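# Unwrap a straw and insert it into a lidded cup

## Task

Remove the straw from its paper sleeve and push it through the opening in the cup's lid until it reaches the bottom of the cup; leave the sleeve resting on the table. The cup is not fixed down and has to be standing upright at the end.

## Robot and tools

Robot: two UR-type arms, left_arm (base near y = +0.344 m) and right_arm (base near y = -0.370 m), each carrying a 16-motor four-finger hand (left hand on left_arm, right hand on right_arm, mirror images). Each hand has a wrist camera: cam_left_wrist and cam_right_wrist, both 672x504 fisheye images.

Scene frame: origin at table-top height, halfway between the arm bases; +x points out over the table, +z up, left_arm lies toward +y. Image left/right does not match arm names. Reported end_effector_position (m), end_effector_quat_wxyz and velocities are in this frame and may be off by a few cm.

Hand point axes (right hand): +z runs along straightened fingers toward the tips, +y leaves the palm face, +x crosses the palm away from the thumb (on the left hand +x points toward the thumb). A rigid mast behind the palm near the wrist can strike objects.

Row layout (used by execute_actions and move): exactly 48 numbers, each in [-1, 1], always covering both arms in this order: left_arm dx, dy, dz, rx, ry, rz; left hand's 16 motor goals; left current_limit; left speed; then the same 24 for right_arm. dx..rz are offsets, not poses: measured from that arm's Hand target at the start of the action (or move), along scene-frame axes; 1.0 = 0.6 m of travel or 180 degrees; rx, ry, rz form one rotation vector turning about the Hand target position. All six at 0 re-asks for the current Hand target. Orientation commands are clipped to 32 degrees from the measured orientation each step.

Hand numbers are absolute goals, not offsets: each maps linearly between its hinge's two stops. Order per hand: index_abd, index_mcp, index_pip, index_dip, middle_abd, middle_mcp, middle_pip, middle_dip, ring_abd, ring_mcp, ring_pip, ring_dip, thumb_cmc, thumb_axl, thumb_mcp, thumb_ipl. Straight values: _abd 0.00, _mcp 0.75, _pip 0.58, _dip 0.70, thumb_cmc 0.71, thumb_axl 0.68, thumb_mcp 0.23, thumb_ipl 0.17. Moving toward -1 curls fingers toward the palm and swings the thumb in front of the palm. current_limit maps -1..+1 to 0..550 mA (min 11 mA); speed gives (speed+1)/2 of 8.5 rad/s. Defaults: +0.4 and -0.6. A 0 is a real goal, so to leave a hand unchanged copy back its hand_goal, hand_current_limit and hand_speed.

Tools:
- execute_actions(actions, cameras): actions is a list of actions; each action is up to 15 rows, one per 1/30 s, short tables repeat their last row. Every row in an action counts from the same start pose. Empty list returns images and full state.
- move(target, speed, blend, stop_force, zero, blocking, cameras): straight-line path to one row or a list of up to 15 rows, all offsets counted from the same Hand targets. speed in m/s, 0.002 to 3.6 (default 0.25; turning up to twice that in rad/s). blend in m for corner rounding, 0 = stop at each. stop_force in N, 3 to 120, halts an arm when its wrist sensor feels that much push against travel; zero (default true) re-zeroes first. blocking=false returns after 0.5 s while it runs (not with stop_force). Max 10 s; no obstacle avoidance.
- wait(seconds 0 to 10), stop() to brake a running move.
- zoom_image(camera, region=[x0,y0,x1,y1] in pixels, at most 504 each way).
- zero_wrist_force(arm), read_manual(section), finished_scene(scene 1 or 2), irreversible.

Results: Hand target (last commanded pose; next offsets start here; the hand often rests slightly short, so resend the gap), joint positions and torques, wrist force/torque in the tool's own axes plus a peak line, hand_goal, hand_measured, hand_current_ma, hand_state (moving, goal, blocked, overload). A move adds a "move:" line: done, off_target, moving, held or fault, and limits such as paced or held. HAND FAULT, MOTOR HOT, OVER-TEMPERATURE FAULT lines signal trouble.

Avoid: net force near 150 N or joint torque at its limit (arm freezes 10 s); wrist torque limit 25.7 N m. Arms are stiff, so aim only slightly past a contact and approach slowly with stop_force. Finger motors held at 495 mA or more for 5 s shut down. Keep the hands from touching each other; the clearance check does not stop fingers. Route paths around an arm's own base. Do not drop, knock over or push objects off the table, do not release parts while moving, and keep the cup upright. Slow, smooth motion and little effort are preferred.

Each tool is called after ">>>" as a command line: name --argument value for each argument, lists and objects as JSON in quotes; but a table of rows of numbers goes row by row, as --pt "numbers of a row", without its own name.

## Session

>>> execute_actions --actions '[]'

Scene clock: 0.00 s.
left_arm: end_effector_position=(+0.3967, +0.4319, +0.2300) hand_goal=(+0.000, +0.754, +0.576, +0.696, +0.000, +0.754, +0.576, +0.696, +0.000, +0.754, +0.576, +0.696, +0.714, +0.678, +0.226, +0.168) hand_measured=(+0.000, +0.754, +0.576, +0.696, +0.000, +0.754, +0.576, +0.696, +0.000, +0.754, +0.576, +0.696, +0.714, +0.678, +0.226, +0.168) hand_current_ma=(+0, +0, +0, +0, +0, +0, +0, +0, +0, +0, +0, +0, +0, +0, +0, +0) hand_state=(goal, goal, goal, goal, goal, goal, goal, goal, goal, goal, goal, goal, goal, goal, goal, goal) hand_current_limit=0.40 hand_speed=-0.60 end_effector_quat_wxyz=(+0.000, -0.003, +1.000, +0.000) | right_arm: end_effector_position=(+0.3853, -0.4646, +0.2300) hand_goal=(+0.000, +0.754, +0.576, +0.696, +0.000, +0.754, +0.576, +0.696, +0.000, +0.754, +0.576, +0.696, +0.714, +0.678, +0.226, +0.168) hand_measured=(+0.000, +0.754, +0.576, +0.696, +0.000, +0.754, +0.576, +0.696, +0.000, +0.754, +0.576, +0.696, +0.714, +0.678, +0.226, +0.168) hand_current_ma=(+0, +0, +0, +0, +0, +0, +0, +0, +0, +0, +0, +0, +0, +0, +0, +0) hand_state=(goal, goal, goal, goal, goal, goal, goal, goal, goal, goal, goal, goal, goal, goal, goal, goal) hand_current_limit=0.40 hand_speed=-0.60 end_effector_quat_wxyz=(+0.000, +1.000, -0.012, +0.000)
Joint positions: left_arm=[3.458 -1.419 -2.042 -1.252 1.571 -1.255] | right_arm=[-0.316 -1.723 2.042 -1.89 -1.571 1.255]
Joint velocities: within noise
Joint torques (N m): no reading
Motor temperatures (°C): left_arm=[33 30 31 40 35 38] | right_arm=[28 33 31 41 34 33]
Wrist force (N): no reading
Wrist torque (N m): no reading
Wrist force, peak (N): no reading
Hand target: left_arm +0.3967, +0.4319, +0.2300; +0.000, -0.003, +1.000, +0.000 | right_arm +0.3853, -0.4646, +0.2300; +0.000, +1.000, -0.012, +0.000

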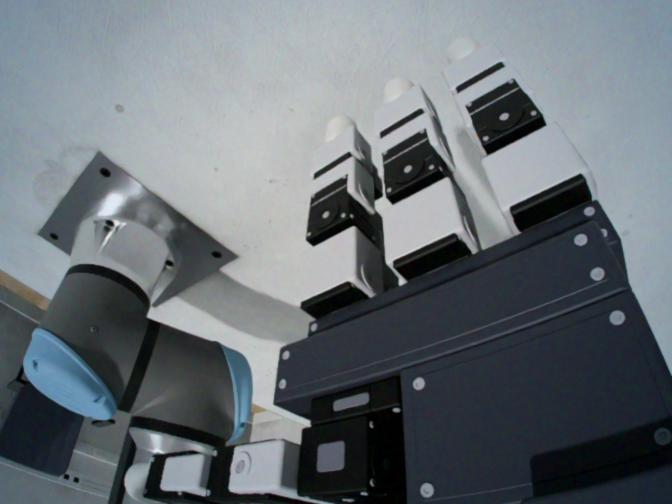

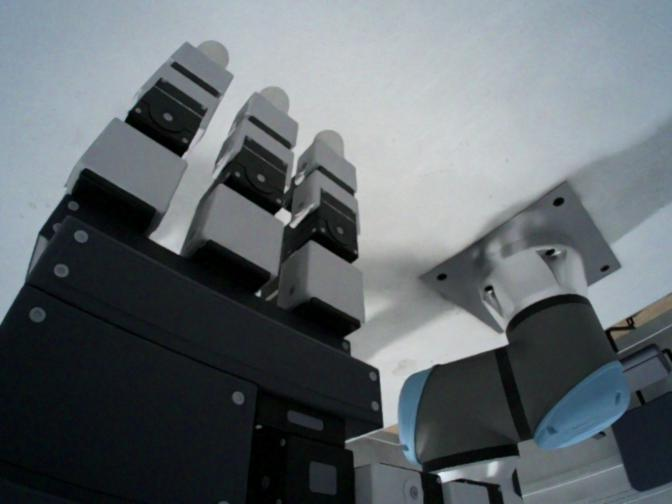

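>>> move --pt "0 0 0.1667 0 0 0 0 0.753 0.577 0.696 0 0.753 0.577 0.696 0 0.753 0.577 0.696 0.714 0.678 0.226 0.168 0.4 -0.6 0 0 0.1667 0 0 0 0 0.753 0.577 0.696 0 0.753 0.577 0.696 0 0.753 0.577 0.696 0.714 0.678 0.226 0.168 0.4 -0.6" --pt "0.4055 -0.1698 0.1667 0 0 0 0 0.753 0.577 0.696 0 0.753 0.577 0.696 0 0.753 0.577 0.696 0.714 0.678 0.226 0.168 0.4 -0.6 0.4245 0.2243 0.1667 0 0 0 0 0.753 0.577 0.696 0 0.753 0.577 0.696 0 0.753 0.577 0.696 0.714 0.678 0.226 0.168 0.4 -0.6" --speed 0.3 --blend 0.03 --cameras '["all"]'

Scene clock: 19.00 s.
left_arm: end_effector_position=(+0.6399, +0.3300, +0.3300) hand_goal=(+0.000, +0.754, +0.578, +0.696, +0.000, +0.754, +0.578, +0.696, +0.000, +0.754, +0.578, +0.696, +0.714, +0.678, +0.226, +0.168) hand_measured=(+0.000, +0.754, +0.576, +0.696, +0.000, +0.754, +0.576, +0.696, +0.000, +0.754, +0.576, +0.696, +0.714, +0.678, +0.224, +0.168) hand_current_ma=(+0, +0, +0, +0, +0, +0, +0, +0, +0, +0, +0, +0, +0, +0, +0, +0) hand_state=(goal, goal, goal, goal, goal, goal, goal, goal, goal, goal, goal, goal, goal, goal, goal, goal) hand_current_limit=0.40 hand_speed=-0.60 end_effector_quat_wxyz=(+0.000, -0.003, +1.000, +0.000) | right_arm: end_effector_position=(+0.6400, -0.3300, +0.3300) hand_goal=(+0.000, +0.754, +0.578, +0.696, +0.000, +0.754, +0.578, +0.696, +0.000, +0.754, +0.578, +0.696, +0.714, +0.678, +0.226, +0.168) hand_measured=(+0.000, +0.754, +0.576, +0.696, +0.000, +0.754, +0.576, +0.696, +0.000, +0.754, +0.576, +0.696, +0.714, +0.678, +0.222, +0.168) hand_current_ma=(+0, -5, -6, +0, +0, -5, -6, +0, +0, -5, -6, +0, +1, -4, -20, -2) hand_state=(goal, goal, goal, goal, goal, goal, goal, goal, goal, goal, goal, goal, goal, goal, goal, goal) hand_current_limit=0.40 hand_speed=-0.60 end_effector_quat_wxyz=(+0.000, +1.000, -0.012, +0.000)
Joint positions: left_arm=[3.186 -1.994 -1.123 -1.595 1.571 -1.526] | right_arm=[0.01 -1.107 1.063 -1.527 -1.571 1.581]
Joint torques (N m): left_arm=[-8.79 29.84 30.24 0.34 1.55 -2.61] | right_arm=[8.14 -33.28 -31.61 0.23 -1.57 1.55]
Wrist force (N): left_arm=[-0.1 -0.1 0.4] | right_arm=[0.0 -0.1 0.2]
Wrist torque (N m): left_arm=[-0.05 0.03 0.01] | right_arm=[-0.03 -0.02 0.01]
Wrist force, peak (N): left_arm=[0.0 -0.2 1.5] | right_arm=[-0.9 0.5 -1.3]
Hand target: left_arm +0.6400, +0.3300, +0.3300; +0.000, -0.003, +1.000, +0.000 | right_arm +0.6400, -0.3300, +0.3300; +0.000, +1.000, -0.012, +0.000
Off the commanded pose: left_arm 0.000 m, 0 deg | right_arm 0.000 m, 0 deg.
move: done
camera_calibration:
cam_left_wrist: T_world_to_cam=[[0.791266, -0.610974, -0.0246607, -0.323483], [-0.398919, -0.546361, 0.736447, 0.145424], [-0.463424, -0.572888, -0.676046, 0.839418], [0, 0, 0, 1]] pos_world=[0.70298, 0.362707, 0.452411]
cam_right_wrist: T_world_to_cam=[[-0.75052, -0.660844, -0.00228184, 0.299304], [-0.455728, 0.515063, 0.725963, 0.178114], [-0.478573, 0.54589, -0.68773, 0.841071], [0, 0, 0, 1]] pos_world=[0.708319, -0.353078, 0.449809]

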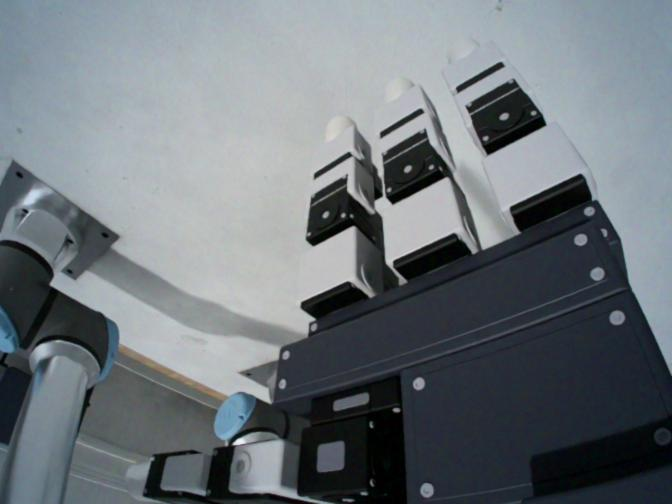

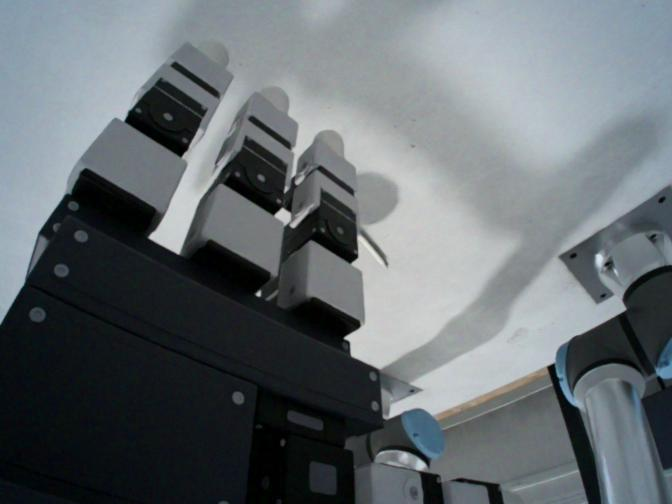

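>>> move --target '[-0.3667,0.2,0,0,0,0,0,0.753,0.577,0.696,0,0.753,0.577,0.696,0,0.753,0.577,0.696,0.714,0.678,0.226,0.168,0.4,-0.6,0.0333,0.5167,0.0167,0,0,0,0,0.753,0.577,0.696,0,0.753,0.577,0.696,0,0.753,0.577,0.696,0.714,0.678,0.226,0.168,0.4,-0.6]' --speed 0.3 --cameras '["cam_right_wrist"]'

Scene clock: 36.03 s.
left_arm: end_effector_position=(+0.4200, +0.4500, +0.3300) hand_goal=(+0.000, +0.754, +0.578, +0.696, +0.000, +0.754, +0.578, +0.696, +0.000, +0.754, +0.578, +0.696, +0.714, +0.678, +0.226, +0.168) hand_measured=(+0.000, +0.754, +0.576, +0.696, +0.000, +0.754, +0.576, +0.696, +0.000, +0.754, +0.576, +0.696, +0.714, +0.678, +0.224, +0.168) hand_current_ma=(+0, +0, +0, +0, +0, +0, +0, +0, +0, +0, +0, +0, +0, +0, +0, +0) hand_state=(goal, goal, goal, goal, goal, goal, goal, goal, goal, goal, goal, goal, goal, goal, goal, goal) hand_current_limit=0.40 hand_speed=-0.60 end_effector_quat_wxyz=(+0.000, -0.003, +1.000, +0.000) | right_arm: end_effector_position=(+0.6591, -0.0205, +0.3394) hand_goal=(+0.000, +0.754, +0.578, +0.696, +0.000, +0.754, +0.578, +0.696, +0.000, +0.754, +0.578, +0.696, +0.714, +0.678, +0.226, +0.168) hand_measured=(+0.000, +0.754, +0.576, +0.696, +0.000, +0.754, +0.576, +0.696, +0.000, +0.754, +0.576, +0.696, +0.714, +0.678, +0.222, +0.168) hand_current_ma=(+0, -5, -6, +0, +0, -5, -6, +0, +0, -5, -6, +0, +1, -4, -20, -2) hand_state=(goal, goal, goal, goal, goal, goal, goal, goal, goal, goal, goal, goal, goal, goal, goal, goal) hand_current_limit=0.40 hand_speed=-0.60 end_effector_quat_wxyz=(-0.005, +1.000, -0.009, +0.011)
Joint positions: left_arm=[3.48 -1.433 -1.77 -1.51 1.571 -1.232] | right_arm=[0.415 -0.536 0.035 -1.094 -1.571 1.98]
Joint torques (N m): left_arm=[7.89 27.54 13.27 0.59 -1.15 2.2] | right_arm=[8.08 -47.57 -27.89 0.24 -0.81 -1.77]
Wrist force (N): left_arm=[-0.3 -0.3 0.4] | right_arm=[-0.1 0.1 -0.2]
Wrist torque (N m): left_arm=[-0.06 0.04 -0.11] | right_arm=[0.02 0.03 0.01]
Wrist force, peak (N): left_arm=[-0.8 -1.0 0.3] | right_arm=[-0.4 -1.5 0.1]
Hand target: left_arm +0.4200, +0.4500, +0.3300; +0.000, -0.003, +1.000, +0.000 | right_arm +0.6600, -0.0200, +0.3400; +0.000, +1.000, -0.012, +0.000
Off the commanded pose: left_arm 0.000 m, 0 deg | right_arm 0.001 m, 1 deg.
elbow stopped short (right arm): the move would have taken joint 3 (elbow) straighter than the controller allows.
move: done
camera_calibration:
cam_right_wrist: T_world_to_cam=[[-0.746485, -0.664926, -0.0251603, 0.523233], [-0.474821, 0.50581, 0.720209, 0.0348811], [-0.466159, 0.549572, -0.693301, 0.681519], [0, 0, 0, 1]] pos_world=[0.724845, -0.0442757, 0.46054]
Images, in order (width x height): cam_right_wrist 672x504.

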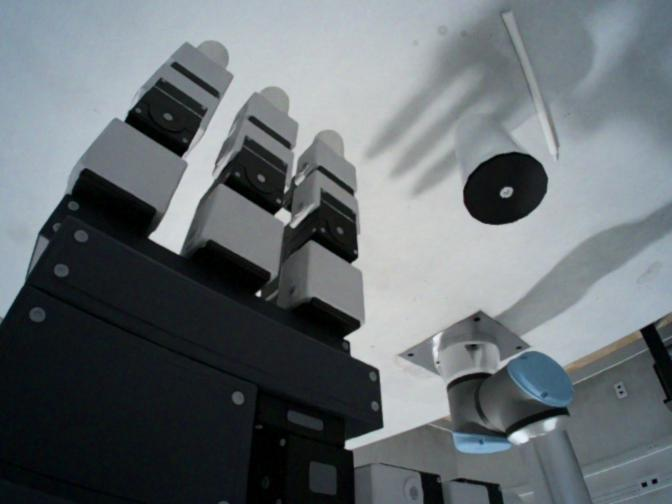

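>>> zoom_image --camera "cam_right_wrist" --region '[440, 0, 600, 160]'

>>> zoom_image --camera "cam_right_wrist" --region '[440, 100, 600, 260]'

Scaled by 3.150 from the camera's 672x504 image, which has a finer 960x720 frame.

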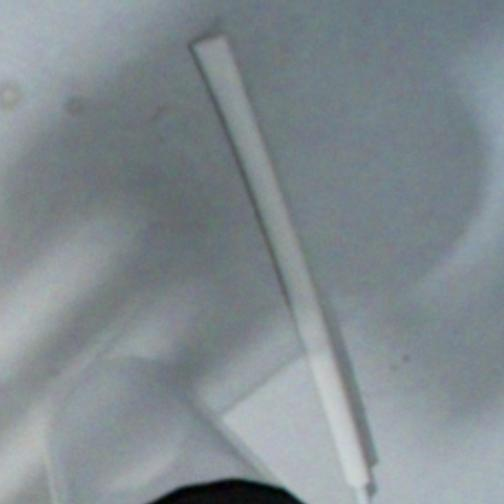

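Scaled by 3.150 from the camera's 672x504 image, which has a finer 960x720 frame.

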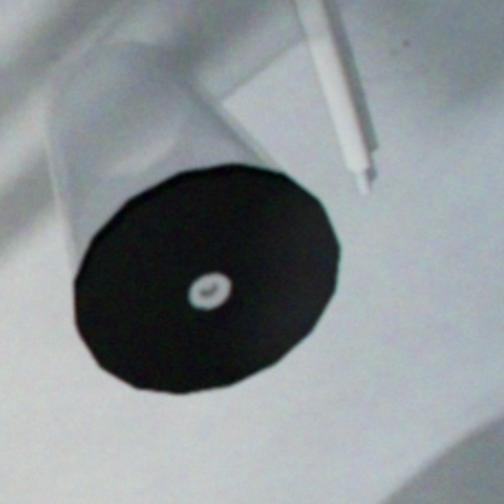

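>>> move --target '[0,0,0,0,0,0,0,0.753,0.577,0.696,0,0.753,0.577,0.696,0,0.753,0.577,0.696,0.714,0.678,0.226,0.168,0.4,-0.6,-0.3927,-0.0863,-0.1667,0,0,-0.5756,0.1,0.753,0.577,-0.609,-0.1,0.753,0.577,-0.609,-0.1,0.753,-0.737,0.26,0.71,0.678,0.225,0.168,0.5,-0.6]' --speed 0.4 --cameras '["cam_right_wrist", "cam_left_wrist"]'

Scene clock: 153.87 s.
left_arm: end_effector_position=(+0.4200, +0.4500, +0.3300) hand_goal=(+0.000, +0.754, +0.578, +0.696, +0.000, +0.754, +0.578, +0.696, +0.000, +0.754, +0.578, +0.696, +0.714, +0.678, +0.226, +0.168) hand_measured=(+0.000, +0.754, +0.576, +0.696, +0.000, +0.754, +0.576, +0.696, +0.000, +0.754, +0.576, +0.696, +0.714, +0.678, +0.224, +0.168) hand_current_ma=(+0, +0, +0, +0, +0, +0, +0, +0, +0, +0, +0, +0, +0, +0, +0, +0) hand_state=(goal, goal, goal, goal, goal, goal, goal, goal, goal, goal, goal, goal, goal, goal, goal, goal) hand_current_limit=0.40 hand_speed=-0.60 end_effector_quat_wxyz=(+0.000, -0.003, +1.000, +0.000) | right_arm: end_effector_position=(+0.4244, -0.0717, +0.2400) hand_goal=(+0.100, +0.754, +0.578, -0.608, -0.100, +0.754, +0.578, -0.608, -0.100, +0.754, -0.736, +0.260, +0.710, +0.678, +0.226, +0.168) hand_measured=(+0.096, +0.754, +0.576, -0.604, -0.096, +0.754, +0.576, -0.604, -0.096, +0.754, -0.728, +0.264, +0.712, +0.678, +0.222, +0.168) hand_current_ma=(-18, -5, -6, +20, +16, -5, -6, +16, +17, -3, +36, +19, +13, -4, -20, -2) hand_state=(goal, goal, goal, goal, goal, goal, goal, goal, goal, goal, goal, goal, goal, goal, goal, goal) hand_current_limit=0.50 hand_speed=-0.60 end_effector_quat_wxyz=(+0.000, -0.609, +0.793, +0.000)
Joint positions: left_arm=[3.48 -1.433 -1.77 -1.51 1.571 -1.232] | right_arm=[0.246 -1.366 1.647 -1.852 -1.571 3.625]
Joint torques (N m): left_arm=[8.17 26.95 12.7 0.96 -1.17 2.15] | right_arm=[-9.27 -36.39 -13.64 -5.48 -1.05 1.55]
Wrist force (N): left_arm=[-0.4 -0.4 0.4] | right_arm=[0.0 -0.1 -0.1]
Wrist torque (N m): left_arm=[-0.07 0.06 -0.12] | right_arm=[0.01 0.01 0.01]
Wrist force, peak (N): left_arm=[-0.4 -0.2 0.6] | right_arm=[0.3 0.7 0.1]
Hand target: left_arm +0.4200, +0.4500, +0.3300; +0.000, -0.003, +1.000, +0.000 | right_arm +0.4244, -0.0717, +0.2400; +0.000, -0.609, +0.793, +0.000
Off the commanded pose: left_arm 0.000 m, 0 deg | right_arm 0.000 m, 0 deg.
move: done
camera_calibration:
cam_left_wrist: T_world_to_cam=[[0.791261, -0.610976, -0.0247723, -0.0761132], [-0.398838, -0.546386, 0.736471, 0.123228], [-0.463502, -0.572861, -0.676015, 0.806269], [0, 0, 0, 1]] pos_world=[0.483081, 0.482707, 0.452411]
cam_right_wrist: T_world_to_cam=[[-0.466059, 0.884751, -0.00220057, 0.298165], [0.607737, 0.321942, 0.725954, -0.453056], [0.642997, 0.337, -0.68774, 0.0439909], [0, 0, 0, 1]] pos_world=[0.386015, -0.132769, 0.359808]

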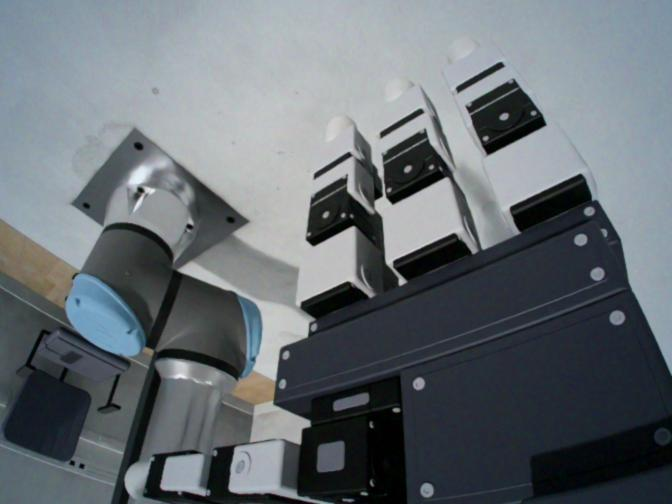

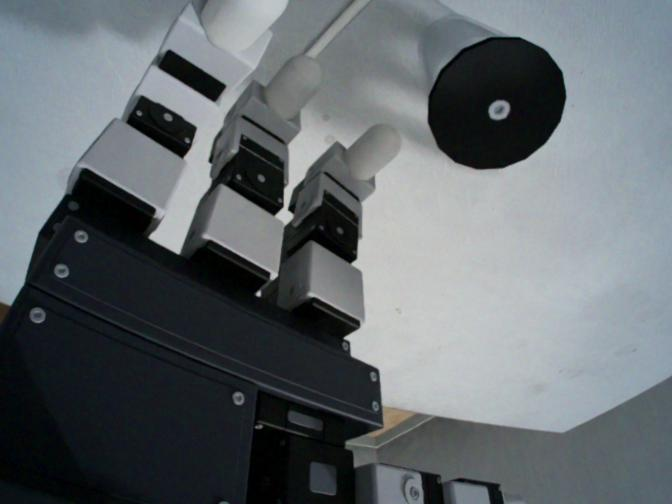

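>>> wait --seconds 0 --cameras '["cam_right_wrist"]'

Scene clock: 188.53 s.
left_arm: end_effector_position=(+0.4200, +0.4500, +0.3300) hand_goal=(+0.000, +0.754, +0.578, +0.696, +0.000, +0.754, +0.578, +0.696, +0.000, +0.754, +0.578, +0.696, +0.714, +0.678, +0.226, +0.168) hand_measured=(+0.000, +0.754, +0.576, +0.696, +0.000, +0.754, +0.576, +0.696, +0.000, +0.754, +0.576, +0.696, +0.714, +0.678, +0.224, +0.168) hand_current_ma=(+0, +0, +0, +0, +0, +0, +0, +0, +0, +0, +0, +0, +0, +0, +0, +0) hand_state=(goal, goal, goal, goal, goal, goal, goal, goal, goal, goal, goal, goal, goal, goal, goal, goal) hand_current_limit=0.40 hand_speed=-0.60 end_effector_quat_wxyz=(+0.000, -0.003, +1.000, +0.000) | right_arm: end_effector_position=(+0.4244, -0.0717, +0.2400) hand_goal=(+0.100, +0.754, +0.578, -0.608, -0.100, +0.754, +0.578, -0.608, -0.100, +0.754, -0.736, +0.260, +0.710, +0.678, +0.226, +0.168) hand_measured=(+0.096, +0.754, +0.576, -0.604, -0.096, +0.754, +0.576, -0.604, -0.096, +0.754, -0.728, +0.264, +0.712, +0.678, +0.222, +0.168) hand_current_ma=(-18, -5, -6, +20, +16, -5, -6, +16, +17, -3, +36, +19, +13, -4, -20, -2) hand_state=(goal, goal, goal, goal, goal, goal, goal, goal, goal, goal, goal, goal, goal, goal, goal, goal) hand_current_limit=0.50 hand_speed=-0.60 end_effector_quat_wxyz=(+0.000, -0.609, +0.793, +0.000)
Joint positions: left_arm=[3.48 -1.433 -1.77 -1.51 1.571 -1.232] | right_arm=[0.246 -1.366 1.647 -1.852 -1.571 3.625]
Joint torques (N m): left_arm=[8.94 28.08 12.57 0.94 -1.39 2.18] | right_arm=[-9.97 -36.83 -13.77 -5.62 -1.19 1.43]
Wrist force (N): left_arm=[-0.2 -0.4 0.4] | right_arm=[0.2 -0.2 -0.2]
Wrist torque (N m): left_arm=[-0.08 0.03 -0.10] | right_arm=[0.00 -0.02 0.02]
Wrist force, peak (N): left_arm=[-0.5 -0.4 0.7] | right_arm=[-0.3 0.1 -0.4]
Hand target: left_arm +0.4200, +0.4500, +0.3300; +0.000, -0.003, +1.000, +0.000 | right_arm +0.4244, -0.0717, +0.2400; +0.000, -0.609, +0.793, +0.000
Off the commanded pose: left_arm 0.000 m, 0 deg | right_arm 0.000 m, 0 deg.
camera_calibration:
cam_right_wrist: T_world_to_cam=[[-0.465639, 0.884972, -0.00222714, 0.297996], [0.607862, 0.321661, 0.725974, -0.453086], [0.643183, 0.336688, -0.687719, 0.0439369], [0, 0, 0, 1]] pos_world=[0.385913, -0.132771, 0.359808]
Images, in order (width x height): cam_right_wrist 672x504.

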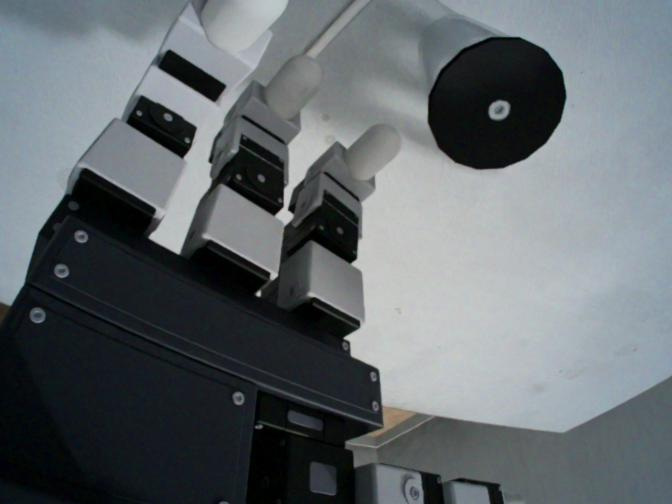

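>>> zoom_image --camera "cam_right_wrist" --region '[220, 0, 440, 165]'

Scaled by 2.291 from the camera's 672x504 image, which has a finer 960x720 frame.

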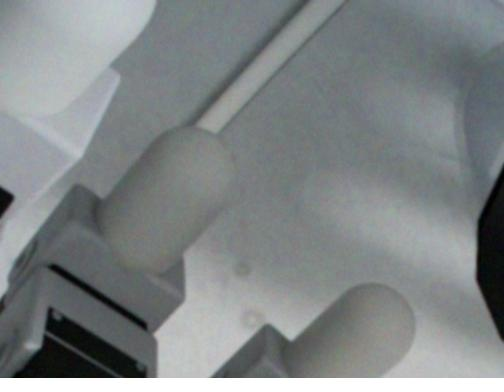

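>>> move --target '[0,0,0,0,0,0,0,0.753,0.577,0.696,0,0.753,0.577,0.696,0,0.753,0.577,0.696,0.714,0.678,0.226,0.168,0.4,-0.6,0,0,-0.225,0,0,0,0.1,0.753,0.577,-0.609,-0.1,0.753,0.577,-0.609,-0.1,0.753,-0.737,0.26,0.71,0.678,0.225,0.168,0.5,-0.6]' --speed 0.15

>>> move --target '[0,0,0,0,0,0,0,0.753,0.577,0.696,0,0.753,0.577,0.696,0,0.753,0.577,0.696,0.714,0.678,0.226,0.168,0.4,-0.6,0,0,-0.0467,0,0,0,0.1,0.753,0.577,-0.609,-0.1,0.753,0.577,-0.609,-0.1,0.753,-0.737,0.26,0.71,0.678,0.225,0.168,0.5,-0.6]' --speed 0.015 --stop_force 3 --cameras '["cam_right_wrist"]'

Scene clock: 227.10 s.
left_arm: end_effector_position=(+0.4200, +0.4500, +0.3300) hand_goal=(+0.000, +0.754, +0.578, +0.696, +0.000, +0.754, +0.578, +0.696, +0.000, +0.754, +0.578, +0.696, +0.714, +0.678, +0.226, +0.168) hand_measured=(+0.000, +0.754, +0.576, +0.696, +0.000, +0.754, +0.576, +0.696, +0.000, +0.754, +0.576, +0.696, +0.714, +0.678, +0.224, +0.168) hand_current_ma=(+0, +0, +0, +0, +0, +0, +0, +0, +0, +0, +0, +0, +0, +0, +0, +0) hand_state=(goal, goal, goal, goal, goal, goal, goal, goal, goal, goal, goal, goal, goal, goal, goal, goal) hand_current_limit=0.40 hand_speed=-0.60 end_effector_quat_wxyz=(+0.000, -0.003, +1.000, +0.000) | right_arm: end_effector_position=(+0.4244, -0.0718, +0.1052) hand_goal=(+0.100, +0.754, +0.578, -0.608, -0.100, +0.754, +0.578, -0.608, -0.100, +0.754, -0.736, +0.260, +0.710, +0.678, +0.226, +0.168) hand_measured=(+0.096, +0.754, +0.576, -0.604, -0.096, +0.754, +0.576, -0.604, -0.096, +0.754, -0.730, +0.264, +0.712, +0.678, +0.222, +0.168) hand_current_ma=(-18, -5, -6, +19, +16, -5, -6, +16, +17, -3, +35, +19, +13, -4, -20, -2) hand_state=(goal, goal, goal, goal, goal, goal, goal, goal, goal, goal, goal, goal, goal, goal, goal, goal) hand_current_limit=0.50 hand_speed=-0.60 end_effector_quat_wxyz=(+0.000, -0.609, +0.793, +0.000)
Joint positions: left_arm=[3.48 -1.433 -1.77 -1.51 1.571 -1.232] | right_arm=[0.246 -1.225 1.845 -2.19 -1.571 3.625]
Joint torques (N m): left_arm=[8.11 27.46 13.54 1.3 -1.2 2.2] | right_arm=[8.87 -25.05 -10.87 -5.49 1.65 1.59]
Wrist force (N): left_arm=[0.0 -0.1 0.4] | right_arm=[0.1 0.4 -0.1]
Wrist torque (N m): left_arm=[-0.04 0.01 -0.09] | right_arm=[0.08 -0.02 0.02]
Wrist force, peak (N): left_arm=[-0.6 -0.4 0.5] | right_arm=[-0.1 0.3 -1.1]
Hand target: left_arm +0.4200, +0.4500, +0.3300; +0.000, -0.003, +1.000, +0.000 | right_arm +0.4244, -0.0717, +0.1050; +0.000, -0.609, +0.793, +0.000
Off the commanded pose: left_arm 0.000 m, 0 deg | right_arm 0.000 m, 0 deg.
move: done

Scene clock: 229.83 s.
left_arm: end_effector_position=(+0.4200, +0.4500, +0.3300) hand_goal=(+0.000, +0.754, +0.578, +0.696, +0.000, +0.754, +0.578, +0.696, +0.000, +0.754, +0.578, +0.696, +0.714, +0.678, +0.226, +0.168) hand_measured=(+0.000, +0.754, +0.576, +0.696, +0.000, +0.754, +0.576, +0.696, +0.000, +0.754, +0.576, +0.696, +0.714, +0.678, +0.224, +0.168) hand_current_ma=(+0, +0, +0, +0, +0, +0, +0, +0, +0, +0, +0, +0, +0, +0, +0, +0) hand_state=(goal, goal, goal, goal, goal, goal, goal, goal, goal, goal, goal, goal, goal, goal, goal, goal) hand_current_limit=0.40 hand_speed=-0.60 end_effector_quat_wxyz=(+0.000, -0.003, +1.000, +0.000) | right_arm: end_effector_position=(+0.4244, -0.0718, +0.0838) hand_goal=(+0.100, +0.754, +0.578, -0.608, -0.100, +0.754, +0.578, -0.608, -0.100, +0.754, -0.736, +0.260, +0.710, +0.678, +0.226, +0.168) hand_measured=(+0.096, +0.754, +0.576, -0.608, -0.098, +0.754, +0.576, -0.610, -0.096, +0.754, -0.730, +0.264, +0.712, +0.678, +0.222, +0.168) hand_current_ma=(-21, -2, -10, -5, +11, -3, -9, -5, +17, -3, +35, +19, +13, -4, -20, -2) hand_state=(goal, goal, goal, goal, goal, goal, goal, goal, goal, goal, goal, goal, goal, goal, goal, goal) hand_current_limit=0.50 hand_speed=-0.60 end_effector_quat_wxyz=(+0.000, -0.609, +0.793, +0.000)
Joint positions: left_arm=[3.48 -1.433 -1.77 -1.51 1.571 -1.232] | right_arm=[0.246 -1.194 1.866 -2.243 -1.571 3.625]
Joint torques (N m): left_arm=[8.34 26.63 14.11 1.7 -1.18 2.18] | right_arm=[7.86 -37.62 -25.08 0.72 0.96 1.27]
Wrist force (N): left_arm=[-0.4 -0.2 0.5] | right_arm=[-0.4 -0.3 -2.3]
Wrist torque (N m): left_arm=[-0.06 0.06 -0.12] | right_arm=[0.22 -0.05 -0.02]
Wrist force, peak (N): left_arm=[-0.4 -0.1 0.8] | right_arm=[0.9 -0.3 -20.2]
Hand target: left_arm +0.4200, +0.4500, +0.3300; +0.000, -0.003, +1.000, +0.000 | right_arm +0.4244, -0.0718, +0.0838; +0.000, -0.609, +0.793, +0.000 (not the last commanded pose)
Off the commanded pose: left_arm 0.000 m, 0 deg | right_arm 0.007 m, 0 deg.
move: contact (right_arm)
camera_calibration:
cam_right_wrist: T_world_to_cam=[[-0.465639, 0.884972, -0.00222714, 0.297648], [0.607862, 0.321661, 0.725974, -0.339689], [0.643183, 0.336688, -0.687719, -0.0634848], [0, 0, 0, 1]] pos_world=[0.385913, -0.132771, 0.203608]
Images, in order (width x height): cam_right_wrist 672x504.

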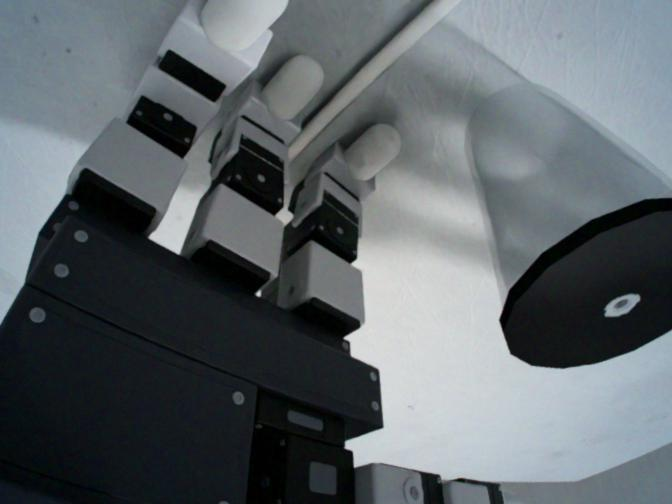

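>>> move --pt "0 0 0 0 0 0 0 0.753 0.577 0.696 0 0.753 0.577 0.696 0 0.753 0.577 0.696 0.714 0.678 0.226 0.168 0.4 -0.6 0 0 0.0018 0 0 0 0.1 0.753 0.577 -0.609 -0.1 0.753 0.577 -0.609 -0.1 0.753 -0.737 0.26 0.71 0.678 0.225 0.168 0.6 -0.9" --pt "0 0 0 0 0 0 0 0.753 0.577 0.696 0 0.753 0.577 0.696 0 0.753 0.577 0.696 0.714 0.678 0.226 0.168 0.4 -0.6 0 0 0.0018 0 0 0 -0.28 0.753 0.577 -0.609 0.28 0.753 0.577 -0.609 -0.1 0.753 -0.737 0.26 0.71 0.678 0.225 0.168 0.6 -0.9" --speed 0.02 --cameras '["cam_right_wrist"]'

Scene clock: 239.37 s.
left_arm: end_effector_position=(+0.4200, +0.4500, +0.3300) hand_goal=(+0.000, +0.754, +0.578, +0.696, +0.000, +0.754, +0.578, +0.696, +0.000, +0.754, +0.578, +0.696, +0.714, +0.678, +0.226, +0.168) hand_measured=(+0.000, +0.754, +0.576, +0.696, +0.000, +0.754, +0.576, +0.696, +0.000, +0.754, +0.576, +0.696, +0.714, +0.678, +0.224, +0.168) hand_current_ma=(+0, +0, +0, +0, +0, +0, +0, +0, +0, +0, +0, +0, +0, +0, +0, +0) hand_state=(goal, goal, goal, goal, goal, goal, goal, goal, goal, goal, goal, goal, goal, goal, goal, goal) hand_current_limit=0.40 hand_speed=-0.60 end_effector_quat_wxyz=(+0.000, -0.003, +1.000, +0.000) | right_arm: end_effector_position=(+0.4244, -0.0718, +0.0849) hand_goal=(-0.280, +0.754, +0.578, -0.608, +0.280, +0.754, +0.578, -0.608, -0.100, +0.754, -0.736, +0.260, +0.710, +0.678, +0.226, +0.168) hand_measured=(-0.056, +0.754, +0.576, -0.608, +0.066, +0.754, +0.576, -0.610, -0.096, +0.754, -0.730, +0.264, +0.712, +0.678, +0.222, +0.168) hand_current_ma=(+440, -2, -10, -5, -440, -3, -9, -5, +17, -3, +35, +19, +13, -4, -20, -2) hand_state=(blocked, goal, goal, goal, blocked, goal, goal, goal, goal, goal, goal, goal, goal, goal, goal, goal) hand_current_limit=0.60 hand_speed=-0.90 end_effector_quat_wxyz=(+0.000, -0.609, +0.793, +0.000)
Joint positions: left_arm=[3.48 -1.433 -1.77 -1.51 1.571 -1.232] | right_arm=[0.246 -1.196 1.865 -2.24 -1.571 3.625]
Joint torques (N m): left_arm=[8.01 27.51 13.44 2.09 -1.28 2.11] | right_arm=[7.63 -39.16 -26.19 0.38 0.97 1.48]
Wrist force (N): left_arm=[-0.1 -0.3 0.5] | right_arm=[-0.2 0.4 -0.4]
Wrist torque (N m): left_arm=[-0.08 0.02 -0.09] | right_arm=[0.10 -0.01 0.01]
Wrist force, peak (N): left_arm=[-0.3 -0.2 0.9] | right_arm=[-0.1 -0.1 -2.9]
Hand target: left_arm +0.4200, +0.4500, +0.3300; +0.000, -0.003, +1.000, +0.000 | right_arm +0.4244, -0.0718, +0.0849; +0.000, -0.609, +0.793, +0.000
Off the commanded pose: left_arm 0.000 m, 0 deg | right_arm 0.000 m, 0 deg.
move: done
camera_calibration:
cam_right_wrist: T_world_to_cam=[[-0.465639, 0.884972, -0.00222714, 0.29765], [0.607862, 0.321661, 0.725974, -0.340415], [0.643183, 0.336688, -0.687719, -0.0627971], [0, 0, 0, 1]] pos_world=[0.385913, -0.132771, 0.204608]
Images, in order (width x height): cam_right_wrist 672x504.

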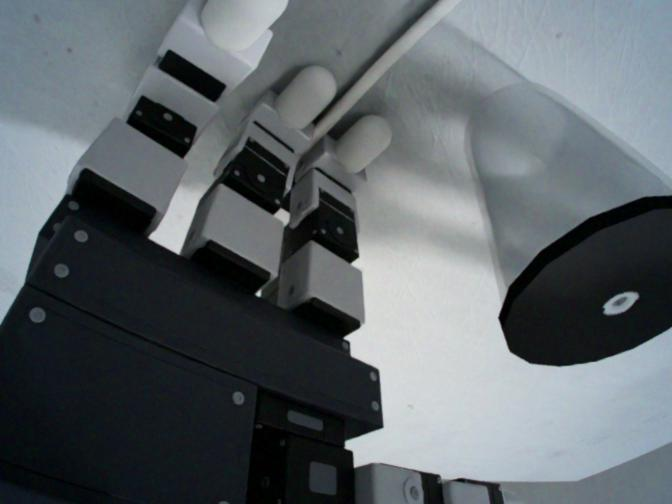

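>>> move --target '[0,0,0,0,0,0,0,0.753,0.577,0.696,0,0.753,0.577,0.696,0,0.753,0.577,0.696,0.714,0.678,0.226,0.168,0.4,-0.6,0,0,0.31,0,0,0,-0.28,0.753,0.577,-0.609,0.28,0.753,0.577,-0.609,-0.1,0.753,-0.737,0.26,0.71,0.678,0.225,0.168,0.6,-0.9]' --speed 0.08 --cameras '["cam_right_wrist"]'

Scene clock: 249.10 s.
left_arm: end_effector_position=(+0.4200, +0.4500, +0.3300) hand_goal=(+0.000, +0.754, +0.578, +0.696, +0.000, +0.754, +0.578, +0.696, +0.000, +0.754, +0.578, +0.696, +0.714, +0.678, +0.226, +0.168) hand_measured=(+0.000, +0.754, +0.576, +0.696, +0.000, +0.754, +0.576, +0.696, +0.000, +0.754, +0.576, +0.696, +0.714, +0.678, +0.224, +0.168) hand_current_ma=(+0, +0, +0, +0, +0, +0, +0, +0, +0, +0, +0, +0, +0, +0, +0, +0) hand_state=(goal, goal, goal, goal, goal, goal, goal, goal, goal, goal, goal, goal, goal, goal, goal, goal) hand_current_limit=0.40 hand_speed=-0.60 end_effector_quat_wxyz=(+0.000, -0.003, +1.000, +0.000) | right_arm: end_effector_position=(+0.4244, -0.0718, +0.2707) hand_goal=(-0.280, +0.754, +0.578, -0.608, +0.280, +0.754, +0.578, -0.608, -0.100, +0.754, -0.736, +0.260, +0.710, +0.678, +0.226, +0.168) hand_measured=(-0.058, +0.754, +0.576, -0.608, +0.068, +0.754, +0.576, -0.610, -0.096, +0.754, -0.730, +0.264, +0.712, +0.678, +0.222, +0.168) hand_current_ma=(+440, -2, -8, -5, -440, -3, -9, -5, +17, -3, +35, +19, +13, -4, -20, -2) hand_state=(blocked, goal, goal, goal, blocked, goal, goal, goal, goal, goal, goal, goal, goal, goal, goal, goal) hand_current_limit=0.60 hand_speed=-0.90 end_effector_quat_wxyz=(+0.000, -0.609, +0.793, +0.000)
Joint positions: left_arm=[3.48 -1.433 -1.77 -1.51 1.571 -1.232] | right_arm=[0.246 -1.383 1.588 -1.775 -1.571 3.625]
Joint torques (N m): left_arm=[8.22 27.03 13.93 2.58 -1.21 2.12] | right_arm=[-10.99 -35.91 -30.61 0.56 -1.09 -1.49]
Wrist force (N): left_arm=[-0.2 -0.1 0.5] | right_arm=[0.0 0.1 0.0]
Wrist torque (N m): left_arm=[-0.03 0.03 -0.10] | right_arm=[0.04 0.01 0.02]
Wrist force, peak (N): left_arm=[-0.4 -0.4 0.6] | right_arm=[-0.3 0.2 -1.1]
Hand target: left_arm +0.4200, +0.4500, +0.3300; +0.000, -0.003, +1.000, +0.000 | right_arm +0.4244, -0.0718, +0.2709; +0.000, -0.609, +0.793, +0.000
Off the commanded pose: left_arm 0.000 m, 0 deg | right_arm 0.000 m, 0 deg.
move: done
camera_calibration:
cam_right_wrist: T_world_to_cam=[[-0.465639, 0.884972, -0.00222801, 0.298064], [0.607816, 0.321638, 0.726023, -0.475378], [0.643226, 0.33671, -0.687667, 0.0650158], [0, 0, 0, 1]] pos_world=[0.385913, -0.132771, 0.390509]
Images, in order (width x height): cam_right_wrist 672x504.

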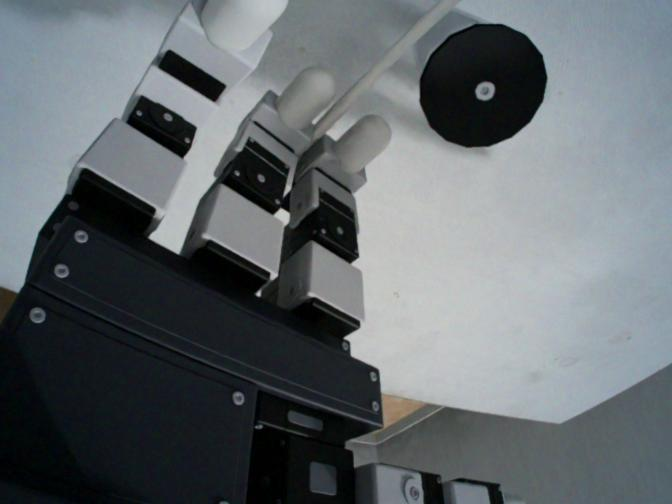

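>>> move --pt "0 -0.05 0.05 0 0 0.75 0.1 0.753 0.577 0.696 -0.12 0.753 0.577 0.696 -0.05 0.753 0.577 0.696 0.71 0.678 -0.5 0.168 0.5 -0.6 0.226 0.023 0.1835 0 0 -0.4167 -0.28 0.753 0.577 -0.609 0.28 0.753 0.577 -0.609 -0.1 0.753 -0.737 0.26 0.71 0.678 0.225 0.168 0.6 -0.9" --pt "0.0567 -0.4883 -0.0533 -0.560 0.232 0.560 0.1 0.753 0.577 0.696 -0.12 0.753 0.577 0.696 -0.05 0.753 0.577 0.696 0.71 0.678 -0.5 0.168 0.5 -0.6 0.226 0.023 0.1835 0 0 -0.4167 -0.28 0.753 0.577 -0.609 0.28 0.753 0.577 -0.609 -0.1 0.753 -0.737 0.26 0.71 0.678 0.225 0.168 0.6 -0.9" --speed 0.28 --cameras '["all"]'

Scene clock: 451.43 s.
left_arm: end_effector_position=(+0.4540, +0.1570, +0.2980) hand_goal=(+0.100, +0.754, +0.578, +0.696, -0.120, +0.754, +0.578, +0.696, -0.050, +0.754, +0.578, +0.696, +0.710, +0.678, -0.500, +0.168) hand_measured=(+0.096, +0.754, +0.576, +0.696, -0.122, +0.754, +0.576, +0.696, -0.052, +0.754, +0.576, +0.696, +0.712, +0.678, -0.502, +0.168) hand_current_ma=(+0, +0, +0, +0, +0, +0, +0, +0, +0, +0, +0, +0, +0, +0, +0, +0) hand_state=(goal, goal, goal, goal, goal, goal, goal, goal, goal, goal, goal, goal, goal, goal, goal, goal) hand_current_limit=0.50 hand_speed=-0.60 end_effector_quat_wxyz=(+0.273, +0.654, -0.269, +0.652) | right_arm: end_effector_position=(+0.5600, -0.0580, +0.3810) hand_goal=(-0.280, +0.754, +0.578, -0.608, +0.280, +0.754, +0.578, -0.608, -0.100, +0.754, -0.736, +0.260, +0.710, +0.678, +0.226, +0.168) hand_measured=(-0.058, +0.754, +0.576, -0.608, +0.068, +0.754, +0.576, -0.610, -0.096, +0.754, -0.730, +0.264, +0.712, +0.678, +0.222, +0.168) hand_current_ma=(+440, -2, -8, -5, -440, -3, -9, -5, +17, -3, +35, +19, +13, -4, -20, -2) hand_state=(blocked, goal, goal, goal, blocked, goal, goal, goal, goal, goal, goal, goal, goal, goal, goal, goal) hand_current_limit=0.60 hand_speed=-0.90 end_effector_quat_wxyz=(+0.000, +0.000, +1.000, +0.000)
Joint positions: left_arm=[3.609 -2.045 -2.294 1.196 0.31 -4.717] | right_arm=[0.187 -1.344 1.258 -1.484 -1.571 4.875]
Joint torques (N m): left_arm=[-8.16 18.38 15.6 2.86 1.33 -2.71] | right_arm=[8.27 -23.34 -31.35 0.25 -1.4 1.57]
Wrist force (N): left_arm=[-0.1 -0.1 0.1] | right_arm=[0.4 0.1 0.3]
Wrist torque (N m): left_arm=[0.11 -0.12 0.02] | right_arm=[0.01 -0.05 0.04]
Wrist force, peak (N): left_arm=[-0.5 -0.2 0.9] | right_arm=[-0.6 0.2 0.1]
Hand target: left_arm +0.4540, +0.1570, +0.2980; +0.273, +0.654, -0.269, +0.652 | right_arm +0.5600, -0.0580, +0.3810; +0.000, +0.000, +1.000, +0.000
Off the commanded pose: left_arm 0.000 m, 0 deg | right_arm 0.000 m, 0 deg.
move: done
camera_calibration:
cam_left_wrist: T_world_to_cam=[[0.449903, 0.414828, -0.790889, -0.06062], [-0.133729, 0.906885, 0.399596, -0.247971], [0.883008, -0.074014, 0.463485, -0.396722], [0, 0, 0, 1]] pos_world=[0.344421, 0.220665, 0.235019]
cam_right_wrist: T_world_to_cam=[[0.734308, 0.678813, -0.00223918, -0.334624], [0.46804, -0.503908, 0.725958, -0.611794], [0.491662, -0.534125, -0.687735, 0.0833473], [0, 0, 0, 1]] pos_world=[0.491082, -0.0366226, 0.500709]

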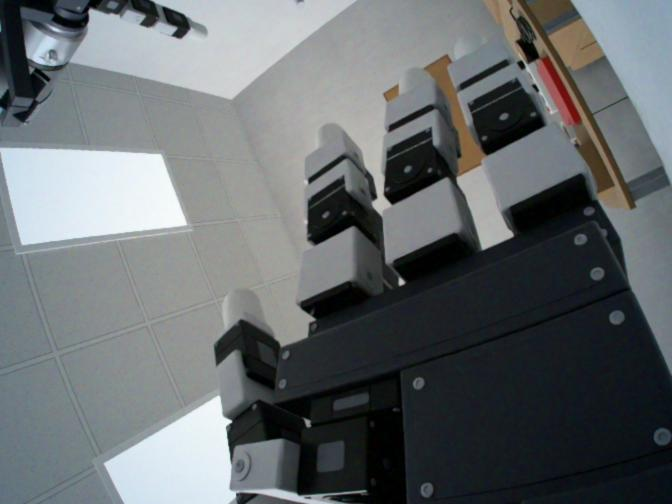

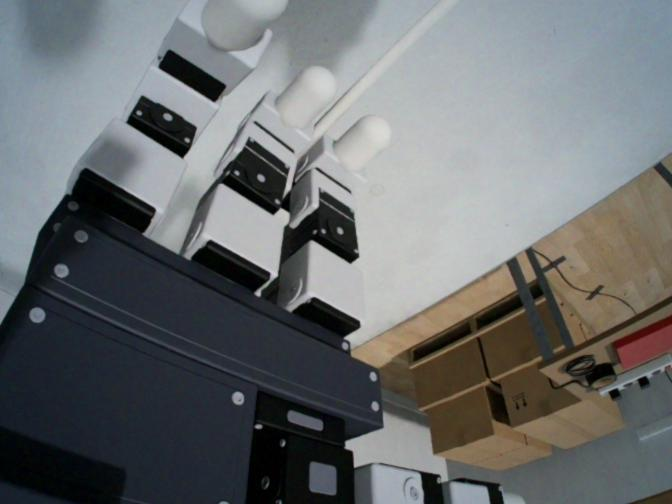

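>>> move --target '[0,-0.1,0,0,0,0,0.1,0.753,0.577,0.696,-0.12,0.753,0.577,0.696,-0.05,0.753,0.577,0.696,0.71,0.678,-0.5,0.168,0.5,-0.6,0,0,0,0,0,0,-0.28,0.753,0.577,-0.609,0.28,0.753,0.577,-0.609,-0.1,0.753,-0.737,0.26,0.71,0.678,0.225,0.168,0.6,-0.9]' --speed 0.1 --cameras '["all"]'

Scene clock: 464.60 s.
left_arm: end_effector_position=(+0.4540, +0.0972, +0.2980) hand_goal=(+0.100, +0.754, +0.578, +0.696, -0.120, +0.754, +0.578, +0.696, -0.050, +0.754, +0.578, +0.696, +0.710, +0.678, -0.500, +0.168) hand_measured=(+0.096, +0.754, +0.576, +0.696, -0.122, +0.754, +0.576, +0.696, -0.052, +0.754, +0.576, +0.696, +0.712, +0.678, -0.502, +0.168) hand_current_ma=(+0, +0, +0, +0, +0, +0, +0, +0, +0, +0, +0, +0, +0, +0, +0, +0) hand_state=(goal, goal, goal, goal, goal, goal, goal, goal, goal, goal, goal, goal, goal, goal, goal, goal) hand_current_limit=0.50 hand_speed=-0.60 end_effector_quat_wxyz=(+0.273, +0.654, -0.269, +0.652) | right_arm: end_effector_position=(+0.5600, -0.0580, +0.3810) hand_goal=(-0.280, +0.754, +0.578, -0.608, +0.280, +0.754, +0.578, -0.608, -0.100, +0.754, -0.736, +0.260, +0.710, +0.678, +0.226, +0.168) hand_measured=(-0.058, +0.754, +0.576, -0.608, +0.068, +0.754, +0.576, -0.610, -0.096, +0.754, -0.730, +0.264, +0.712, +0.678, +0.222, +0.168) hand_current_ma=(+440, -2, -8, -5, -440, -3, -9, -5, +17, -3, +35, +19, +13, -4, -20, -2) hand_state=(blocked, goal, goal, goal, blocked, goal, goal, goal, goal, goal, goal, goal, goal, goal, goal, goal) hand_current_limit=0.60 hand_speed=-0.90 end_effector_quat_wxyz=(+0.000, +0.000, +1.000, +0.000)
Joint positions: left_arm=[3.444 -2.045 -2.297 1.199 0.475 -4.718] | right_arm=[0.187 -1.344 1.258 -1.484 -1.571 4.875]
Joint torques (N m): left_arm=[-9.74 18.35 15.7 -1.09 1.23 -2.42] | right_arm=[8.63 -24.01 -31 0.21 -1.42 1.56]
Wrist force (N): left_arm=[0.4 -0.2 0.0] | right_arm=[0.2 0.1 -0.1]
Wrist torque (N m): left_arm=[0.08 -0.18 0.05] | right_arm=[0.05 -0.01 0.03]
Wrist force, peak (N): left_arm=[0.4 -0.8 0.2] | right_arm=[0.0 0.5 0.4]
Hand target: left_arm +0.4540, +0.0970, +0.2980; +0.273, +0.654, -0.269, +0.652 | right_arm +0.5600, -0.0580, +0.3810; +0.000, +0.000, +1.000, +0.000
Off the commanded pose: left_arm 0.000 m, 0 deg | right_arm 0.000 m, 0 deg.
move: done
camera_calibration:
cam_left_wrist: T_world_to_cam=[[0.450042, 0.414607, -0.790926, -0.0357312], [-0.133865, 0.907002, 0.399285, -0.19356], [0.882917, -0.0738171, 0.46369, -0.401115], [0, 0, 0, 1]] pos_world=[0.344321, 0.160765, 0.235018]
cam_right_wrist: T_world_to_cam=[[0.734308, 0.678813, -0.00223918, -0.334624], [0.46804, -0.503908, 0.725958, -0.611794], [0.491662, -0.534125, -0.687735, 0.0833473], [0, 0, 0, 1]] pos_world=[0.491082, -0.0366226, 0.500709]

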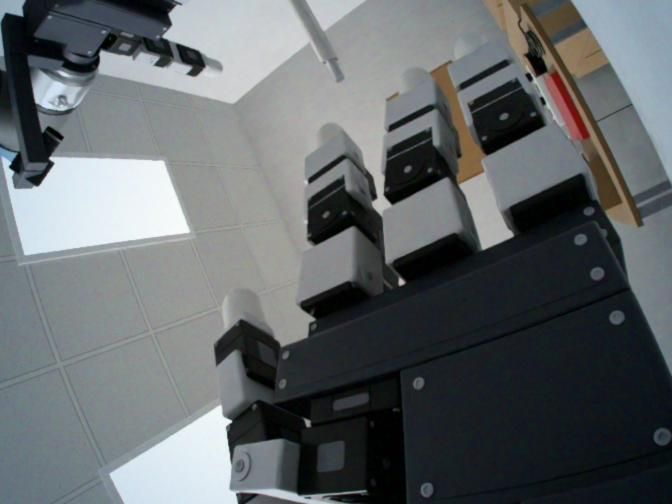

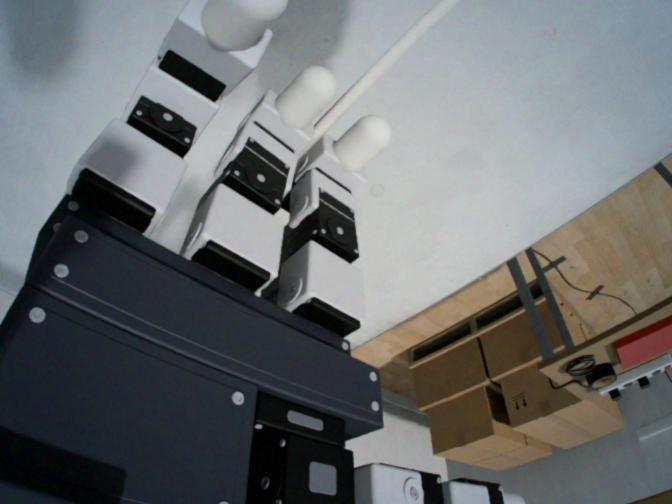

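>>> zoom_image --camera "cam_left_wrist" --region '[260, 0, 480, 165]'

Scaled by 2.291 from the camera's 672x504 image, which has a finer 960x720 frame.

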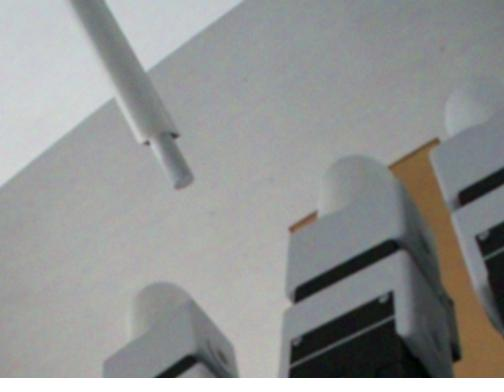

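>>> move --target '[0,-0.0658,0,0,0,0,0.1,0.753,0.577,0.696,-0.12,0.753,0.577,0.696,-0.05,0.753,0.577,0.696,0.71,0.678,-0.5,0.168,0.5,-0.6,0,0,0,0,0,0,-0.28,0.753,0.577,-0.609,0.28,0.753,0.577,-0.609,-0.1,0.753,-0.737,0.26,0.71,0.678,0.225,0.168,0.6,-0.9]' --speed 0.05 --cameras '["cam_left_wrist"]'

>>> zoom_image --camera "cam_left_wrist" --region '[260, 20, 480, 185]'

Scene clock: 496.97 s.
left_arm: end_effector_position=(+0.4540, +0.0577, +0.2980) hand_goal=(+0.100, +0.754, +0.578, +0.696, -0.120, +0.754, +0.578, +0.696, -0.050, +0.754, +0.578, +0.696, +0.710, +0.678, -0.500, +0.168) hand_measured=(+0.096, +0.754, +0.576, +0.696, -0.122, +0.754, +0.576, +0.696, -0.052, +0.754, +0.576, +0.696, +0.712, +0.678, -0.502, +0.168) hand_current_ma=(+0, +0, +0, +0, +0, +0, +0, +0, +0, +0, +0, +0, +0, +0, +0, +0) hand_state=(goal, goal, goal, goal, goal, goal, goal, goal, goal, goal, goal, goal, goal, goal, goal, goal) hand_current_limit=0.50 hand_speed=-0.60 end_effector_quat_wxyz=(+0.273, +0.654, -0.269, +0.652) | right_arm: end_effector_position=(+0.5600, -0.0580, +0.3810) hand_goal=(-0.280, +0.754, +0.578, -0.608, +0.280, +0.754, +0.578, -0.608, -0.100, +0.754, -0.736, +0.260, +0.710, +0.678, +0.226, +0.168) hand_measured=(-0.058, +0.754, +0.576, -0.608, +0.068, +0.754, +0.576, -0.610, -0.096, +0.754, -0.730, +0.264, +0.712, +0.678, +0.222, +0.168) hand_current_ma=(+440, -2, -8, -5, -440, -3, -9, -5, +17, -3, +35, +19, +13, -4, -20, -2) hand_state=(blocked, goal, goal, goal, blocked, goal, goal, goal, goal, goal, goal, goal, goal, goal, goal, goal) hand_current_limit=0.60 hand_speed=-0.90 end_effector_quat_wxyz=(+0.000, +0.000, +1.000, +0.000)
Joint positions: left_arm=[3.332 -2.051 -2.283 1.191 0.588 -4.718] | right_arm=[0.187 -1.344 1.258 -1.484 -1.571 4.875]
Joint torques (N m): left_arm=[-8.89 19.22 16.69 -0.94 1.06 -2.48] | right_arm=[7.77 -24.12 -30.9 0.23 -1.37 1.43]
Wrist force (N): left_arm=[0.3 -0.2 -0.1] | right_arm=[0.0 0.0 0.2]
Wrist torque (N m): left_arm=[0.09 -0.16 0.05] | right_arm=[0.01 0.01 0.01]
Wrist force, peak (N): left_arm=[0.4 -0.5 0.3] | right_arm=[0.3 0.4 0.2]
Hand target: left_arm +0.4540, +0.0576, +0.2980; +0.273, +0.654, -0.269, +0.652 | right_arm +0.5600, -0.0580, +0.3810; +0.000, +0.000, +1.000, +0.000
Off the commanded pose: left_arm 0.000 m, 0 deg | right_arm 0.000 m, 0 deg.
move: done
camera_calibration:
cam_left_wrist: T_world_to_cam=[[0.450042, 0.414607, -0.790926, -0.0193992], [-0.133865, 0.907002, 0.399285, -0.15772], [0.882917, -0.0738171, 0.46369, -0.404119], [0, 0, 0, 1]] pos_world=[0.344421, 0.121265, 0.235018]
Images, in order (width x height): cam_left_wrist 672x504.

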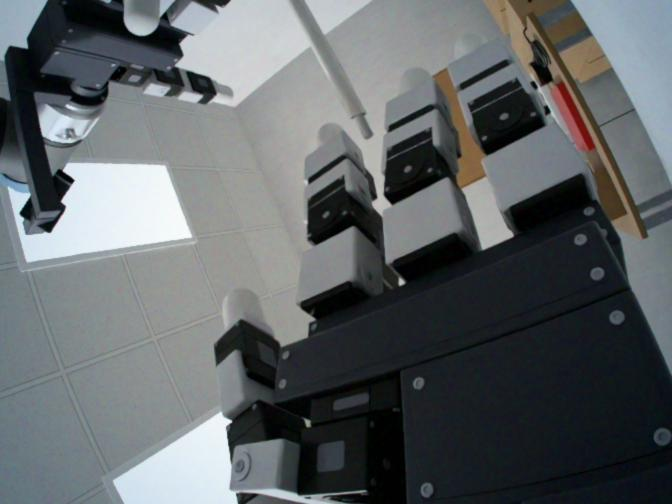

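Scaled by 2.291 from the camera's 672x504 image, which has a finer 960x720 frame.

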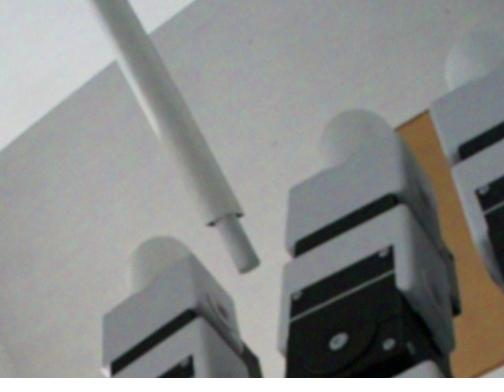

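>>> move --pt "0 -0.005 0 0 0 0 0.1 0.753 0.577 0.696 -0.12 0.753 0.577 0.696 -0.05 0.753 0.577 0.696 0.71 0.678 -0.5 0.168 0.5 -0.6 0 0 0 0 0 0 -0.28 0.753 0.577 -0.609 0.28 0.753 0.577 -0.609 -0.1 0.753 -0.737 0.26 0.71 0.678 0.225 0.168 0.6 -0.9" --pt "0 -0.005 0 0 0 0 -0.32 0.753 0.577 0.696 0.27 0.753 0.577 0.696 -0.05 0.753 0.577 0.696 0.71 0.678 -0.5 0.168 0.7 -0.9 0 0 0 0 0 0 -0.28 0.753 0.577 -0.609 0.28 0.753 0.577 -0.609 -0.1 0.753 -0.737 0.26 0.71 0.678 0.225 0.168 0.6 -0.9" --speed 0.03 --cameras '["cam_left_wrist"]'

>>> zoom_image --camera "cam_left_wrist" --region '[260, 20, 480, 185]'

Scene clock: 525.93 s.
left_arm: end_effector_position=(+0.4540, +0.0546, +0.2980) hand_goal=(-0.320, +0.754, +0.578, +0.696, +0.270, +0.754, +0.578, +0.696, -0.050, +0.754, +0.578, +0.696, +0.710, +0.678, -0.500, +0.168) hand_measured=(-0.100, +0.754, +0.576, +0.696, +0.052, +0.754, +0.576, +0.696, -0.052, +0.754, +0.576, +0.696, +0.712, +0.678, -0.502, +0.168) hand_current_ma=(+465, +0, +0, +0, -467, +0, +0, +0, +0, +0, +0, +0, +0, +0, +0, +0) hand_state=(blocked, goal, goal, goal, blocked, goal, goal, goal, goal, goal, goal, goal, goal, goal, goal, goal) hand_current_limit=0.70 hand_speed=-0.90 end_effector_quat_wxyz=(+0.273, +0.654, -0.269, +0.652) | right_arm: end_effector_position=(+0.5600, -0.0580, +0.3810) hand_goal=(-0.280, +0.754, +0.578, -0.608, +0.280, +0.754, +0.578, -0.608, -0.100, +0.754, -0.736, +0.260, +0.710, +0.678, +0.226, +0.168) hand_measured=(-0.058, +0.754, +0.576, -0.608, +0.068, +0.754, +0.576, -0.608, -0.096, +0.754, -0.730, +0.264, +0.712, +0.678, +0.222, +0.168) hand_current_ma=(+440, -3, -8, -5, -440, -3, -9, -5, +17, -3, +35, +19, +13, -4, -20, -2) hand_state=(blocked, goal, goal, goal, blocked, goal, goal, goal, goal, goal, goal, goal, goal, goal, goal, goal) hand_current_limit=0.60 hand_speed=-0.90 end_effector_quat_wxyz=(+0.000, +0.000, +1.000, +0.000)
Joint positions: left_arm=[3.323 -2.051 -2.281 1.19 0.597 -4.718] | right_arm=[0.187 -1.344 1.258 -1.484 -1.571 4.875]
Joint torques (N m): left_arm=[-8.75 18.67 16.54 -0.8 1.37 -2.53] | right_arm=[7.83 -23.36 -30.61 -0.07 -1.26 1.33]
Wrist force (N): left_arm=[0.0 0.2 0.7] | right_arm=[0.3 0.5 0.4]
Wrist torque (N m): left_arm=[0.05 -0.09 0.00] | right_arm=[-0.02 0.00 0.01]
Wrist force, peak (N): left_arm=[0.4 -0.2 0.9] | right_arm=[0.4 0.6 0.4]
Hand target: left_arm +0.4540, +0.0546, +0.2980; +0.273, +0.654, -0.269, +0.652 | right_arm +0.5600, -0.0580, +0.3810; +0.000, +0.000, +1.000, +0.000
Off the commanded pose: left_arm 0.000 m, 0 deg | right_arm 0.000 m, 0 deg.
move: done
camera_calibration:
cam_left_wrist: T_world_to_cam=[[0.450035, 0.414649, -0.790907, -0.0181209], [-0.133886, 0.906983, 0.399321, -0.154908], [0.882917, -0.0738166, 0.46369, -0.404348], [0, 0, 0, 1]] pos_world=[0.344421, 0.118165, 0.235018]
Images, in order (width x height): cam_left_wrist 672x504.

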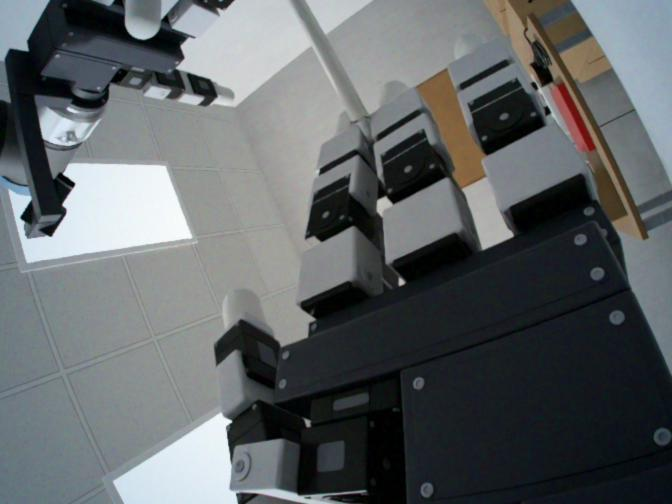

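Scaled by 2.291 from the camera's 672x504 image, which has a finer 960x720 frame.

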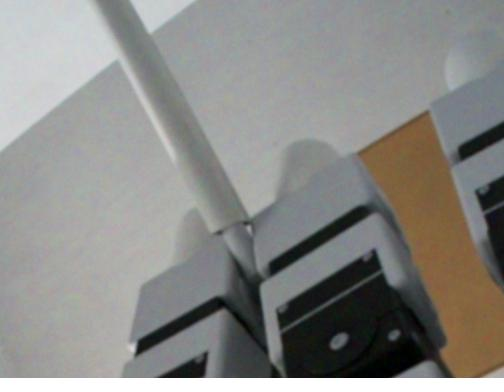

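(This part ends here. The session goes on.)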